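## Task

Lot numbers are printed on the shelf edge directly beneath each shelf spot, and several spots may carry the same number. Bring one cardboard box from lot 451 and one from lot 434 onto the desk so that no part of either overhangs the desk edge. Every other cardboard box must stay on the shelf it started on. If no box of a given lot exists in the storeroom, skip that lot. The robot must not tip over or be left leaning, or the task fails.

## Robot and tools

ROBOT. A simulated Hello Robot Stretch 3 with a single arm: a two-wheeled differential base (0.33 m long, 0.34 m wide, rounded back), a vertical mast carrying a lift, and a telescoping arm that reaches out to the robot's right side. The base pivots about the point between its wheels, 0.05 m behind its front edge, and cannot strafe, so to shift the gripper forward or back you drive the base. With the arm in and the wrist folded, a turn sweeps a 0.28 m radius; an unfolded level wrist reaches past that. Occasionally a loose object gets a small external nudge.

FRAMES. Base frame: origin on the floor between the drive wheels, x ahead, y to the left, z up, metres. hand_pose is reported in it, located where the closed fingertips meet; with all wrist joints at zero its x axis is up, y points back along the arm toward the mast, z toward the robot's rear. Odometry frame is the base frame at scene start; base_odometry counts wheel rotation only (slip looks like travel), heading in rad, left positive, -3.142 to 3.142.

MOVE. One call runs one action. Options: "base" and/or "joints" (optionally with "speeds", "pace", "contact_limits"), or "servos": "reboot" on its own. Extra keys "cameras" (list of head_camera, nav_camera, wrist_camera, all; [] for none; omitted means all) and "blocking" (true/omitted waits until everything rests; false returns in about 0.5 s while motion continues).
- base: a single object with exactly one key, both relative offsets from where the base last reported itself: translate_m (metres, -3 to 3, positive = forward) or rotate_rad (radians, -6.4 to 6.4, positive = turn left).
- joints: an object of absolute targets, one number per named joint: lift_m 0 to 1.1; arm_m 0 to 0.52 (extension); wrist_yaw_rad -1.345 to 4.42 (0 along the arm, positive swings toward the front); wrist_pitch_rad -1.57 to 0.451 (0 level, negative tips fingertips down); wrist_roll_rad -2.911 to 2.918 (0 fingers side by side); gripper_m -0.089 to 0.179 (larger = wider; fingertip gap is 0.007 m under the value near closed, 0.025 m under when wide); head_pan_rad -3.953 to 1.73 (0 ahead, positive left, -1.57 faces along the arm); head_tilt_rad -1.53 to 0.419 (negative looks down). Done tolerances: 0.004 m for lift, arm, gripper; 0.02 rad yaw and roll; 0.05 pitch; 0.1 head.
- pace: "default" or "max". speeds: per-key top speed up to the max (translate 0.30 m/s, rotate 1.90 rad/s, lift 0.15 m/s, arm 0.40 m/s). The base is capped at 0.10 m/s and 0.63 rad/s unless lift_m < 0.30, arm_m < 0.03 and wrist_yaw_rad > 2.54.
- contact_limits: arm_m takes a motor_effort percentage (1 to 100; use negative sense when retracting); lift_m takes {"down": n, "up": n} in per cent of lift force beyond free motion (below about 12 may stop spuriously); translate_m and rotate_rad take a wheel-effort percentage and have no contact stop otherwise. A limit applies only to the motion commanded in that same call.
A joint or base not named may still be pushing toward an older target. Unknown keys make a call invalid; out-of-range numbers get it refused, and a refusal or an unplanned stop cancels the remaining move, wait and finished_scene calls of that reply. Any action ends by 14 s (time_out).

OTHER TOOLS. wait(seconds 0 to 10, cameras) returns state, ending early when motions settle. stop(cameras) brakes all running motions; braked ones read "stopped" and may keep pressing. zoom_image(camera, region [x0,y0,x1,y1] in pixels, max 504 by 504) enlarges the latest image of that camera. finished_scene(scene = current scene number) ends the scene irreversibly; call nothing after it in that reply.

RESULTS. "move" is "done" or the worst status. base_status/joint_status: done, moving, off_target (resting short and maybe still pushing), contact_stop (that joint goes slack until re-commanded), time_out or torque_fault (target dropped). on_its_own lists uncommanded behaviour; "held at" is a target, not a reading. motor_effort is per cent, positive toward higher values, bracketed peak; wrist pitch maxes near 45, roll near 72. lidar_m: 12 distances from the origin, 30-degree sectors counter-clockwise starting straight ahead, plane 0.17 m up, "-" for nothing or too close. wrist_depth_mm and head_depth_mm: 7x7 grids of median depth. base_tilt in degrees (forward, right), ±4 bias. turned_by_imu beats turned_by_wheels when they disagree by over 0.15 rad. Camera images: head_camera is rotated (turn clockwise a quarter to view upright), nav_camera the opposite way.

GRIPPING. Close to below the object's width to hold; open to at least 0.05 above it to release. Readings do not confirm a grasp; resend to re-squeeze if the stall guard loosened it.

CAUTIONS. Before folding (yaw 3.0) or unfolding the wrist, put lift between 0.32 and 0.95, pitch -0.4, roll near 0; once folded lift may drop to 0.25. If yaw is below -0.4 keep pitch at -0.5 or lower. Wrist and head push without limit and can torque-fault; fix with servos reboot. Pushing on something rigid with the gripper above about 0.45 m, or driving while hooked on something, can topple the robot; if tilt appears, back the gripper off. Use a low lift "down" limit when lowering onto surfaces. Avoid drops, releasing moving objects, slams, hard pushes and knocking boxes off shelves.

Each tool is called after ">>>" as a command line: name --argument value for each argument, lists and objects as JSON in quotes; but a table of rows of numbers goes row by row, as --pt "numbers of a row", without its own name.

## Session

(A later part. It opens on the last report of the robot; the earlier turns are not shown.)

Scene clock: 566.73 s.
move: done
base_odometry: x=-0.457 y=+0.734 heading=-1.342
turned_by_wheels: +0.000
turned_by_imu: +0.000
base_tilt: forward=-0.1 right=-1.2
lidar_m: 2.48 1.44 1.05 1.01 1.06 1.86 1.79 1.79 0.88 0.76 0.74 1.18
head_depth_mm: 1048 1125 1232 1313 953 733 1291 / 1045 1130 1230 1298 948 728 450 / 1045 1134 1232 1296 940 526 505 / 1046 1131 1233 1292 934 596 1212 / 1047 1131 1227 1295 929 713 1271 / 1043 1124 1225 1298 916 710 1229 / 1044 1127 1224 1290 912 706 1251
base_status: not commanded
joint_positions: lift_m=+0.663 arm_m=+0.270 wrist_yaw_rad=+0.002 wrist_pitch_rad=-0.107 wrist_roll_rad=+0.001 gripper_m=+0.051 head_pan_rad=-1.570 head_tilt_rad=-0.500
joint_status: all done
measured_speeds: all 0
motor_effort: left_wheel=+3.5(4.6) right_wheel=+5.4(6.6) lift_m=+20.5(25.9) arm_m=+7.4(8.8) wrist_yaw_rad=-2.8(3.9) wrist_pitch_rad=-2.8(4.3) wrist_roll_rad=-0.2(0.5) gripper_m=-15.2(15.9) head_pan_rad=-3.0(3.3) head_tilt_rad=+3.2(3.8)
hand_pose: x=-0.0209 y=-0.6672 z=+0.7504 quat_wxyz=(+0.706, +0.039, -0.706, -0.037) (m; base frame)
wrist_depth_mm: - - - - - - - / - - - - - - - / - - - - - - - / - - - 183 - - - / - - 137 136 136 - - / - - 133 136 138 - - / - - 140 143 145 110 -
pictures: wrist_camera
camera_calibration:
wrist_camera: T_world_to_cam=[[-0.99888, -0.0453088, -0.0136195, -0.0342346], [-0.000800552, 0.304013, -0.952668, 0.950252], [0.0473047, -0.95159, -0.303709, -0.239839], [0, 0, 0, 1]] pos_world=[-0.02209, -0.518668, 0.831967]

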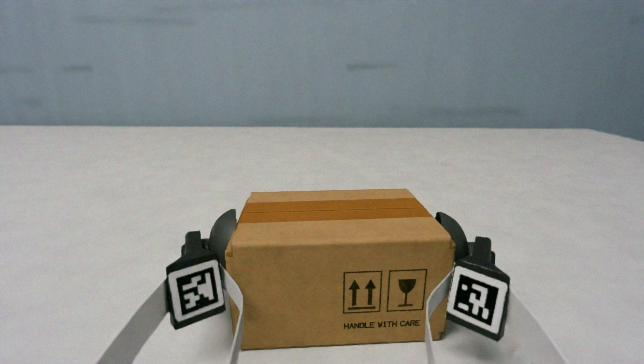

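>>> move --joints '{"gripper_m":0.179}' --cameras '[]'

>>> move --joints '{"arm_m":0.05}' --cameras '["nav_camera"]'

>>> finished_scene --scene 2

Scene clock: 574.70 s.
move: done
base_odometry: x=-0.457 y=+0.734 heading=-1.342
turned_by_wheels: +0.000
turned_by_imu: +0.000
base_tilt: forward=-0.3 right=-1.1
lidar_m: 2.47 1.44 1.05 1.02 1.06 1.86 1.80 1.79 0.89 0.76 0.74 1.18
head_depth_mm: 1043 1131 1228 1307 953 732 1286 / 1048 1132 1233 1305 948 728 450 / 1043 1126 1228 1293 940 525 506 / 1046 1127 1233 1303 930 598 1208 / 1042 1133 1232 1301 926 713 1263 / 1040 1129 1220 1293 918 711 1224 / 1045 1131 1227 1290 911 707 1255
base_status: not commanded
joint_positions: lift_m=+0.663 arm_m=+0.270 wrist_yaw_rad=-0.001 wrist_pitch_rad=-0.129 wrist_roll_rad=+0.001 gripper_m=+0.179 head_pan_rad=-1.570 head_tilt_rad=-0.500
joint_status: all done
measured_speeds: all 0
motor_effort: left_wheel=+4.0(4.5) right_wheel=+5.9(6.6) lift_m=+24.2(24.5) arm_m=+0.4(3.2) wrist_yaw_rad=+0.0(3.2) wrist_pitch_rad=+1.2(3.0) wrist_roll_rad=-0.1(0.5) gripper_m=+0.4(84.1) head_pan_rad=-2.7(3.7) head_tilt_rad=+3.1(3.9)
hand_pose: x=-0.0216 y=-0.6660 z=+0.7449 quat_wxyz=(+0.706, +0.046, -0.706, -0.046) (m; base frame)
wrist_depth_mm: - - - - - - - / - - - - - - - / - - - - - - - / - - - 164 163 - - / - 142 131 133 135 - - / - 126 137 137 141 - - / - - - 144 - - 105
pictures: none
No camera images: "cameras" was empty.

Scene clock: 577.57 s.
move: done
base_odometry: x=-0.457 y=+0.734 heading=-1.342
turned_by_wheels: +0.000
turned_by_imu: +0.000
base_tilt: forward=-0.4 right=-1.2
lidar_m: 2.47 1.43 1.05 1.02 1.06 1.85 1.80 1.79 0.89 0.76 0.74 1.18
head_depth_mm: 1044 1128 1233 1319 957 732 1295 / 1040 1131 1237 1301 946 728 1223 / 1046 1128 1231 1301 943 722 1239 / 1044 1131 1228 1292 931 718 1272 / 1047 1129 1228 1290 926 716 1237 / 1042 1126 1227 1302 914 711 1233 / 1045 1129 1226 1291 914 707 1259
base_status: not commanded
joint_positions: lift_m=+0.663 arm_m=+0.050 wrist_yaw_rad=-0.001 wrist_pitch_rad=-0.135 wrist_roll_rad=+0.001 gripper_m=+0.179 head_pan_rad=-1.570 head_tilt_rad=-0.500
joint_status: all done
measured_speeds: all 0
motor_effort: left_wheel=+4.1(4.6) right_wheel=+5.4(6.9) lift_m=+26.3(27.1) arm_m=-13.2(14.4) wrist_yaw_rad=+0.8(1.5) wrist_pitch_rad=+2.3(2.4) wrist_roll_rad=-0.3(0.5) gripper_m=+0.1(1.3) head_pan_rad=-2.7(3.7) head_tilt_rad=+2.7(3.6)
hand_pose: x=-0.0216 y=-0.4456 z=+0.7434 quat_wxyz=(+0.706, +0.048, -0.705, -0.048) (m; base frame)
wrist_depth_mm: - - - - - - - / - - - - - - - / 408 - - 344 - - - / - - - 352 - - - / - 142 - - - - - / - 140 - - - - - / - - - - - - 105
pictures: nav_camera (sideways)
camera_calibration:
nav_camera: T_world_to_cam=[[0.0173528, -0.455981, 0.88982, -1.11495], [-0.999791, -0.0175225, 0.0105182, 0.0426246], [0.0107957, -0.889817, -0.45619, 0.54692], [0, 0, 0, 1]] pos_world=[0.0560588, -0.0209899, 1.24116]

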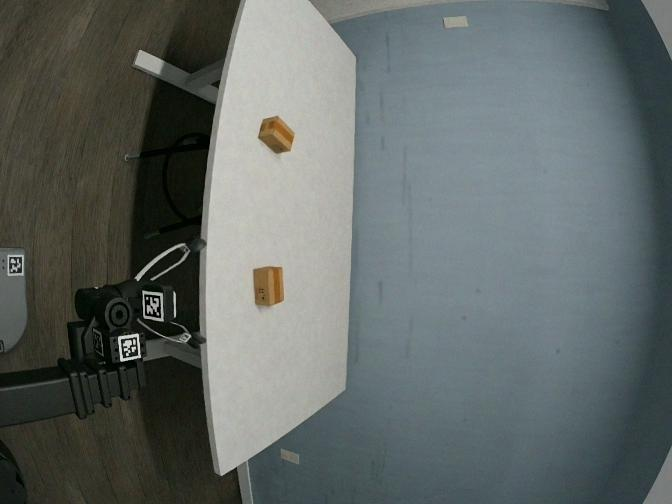

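The scene is finished: the task was done.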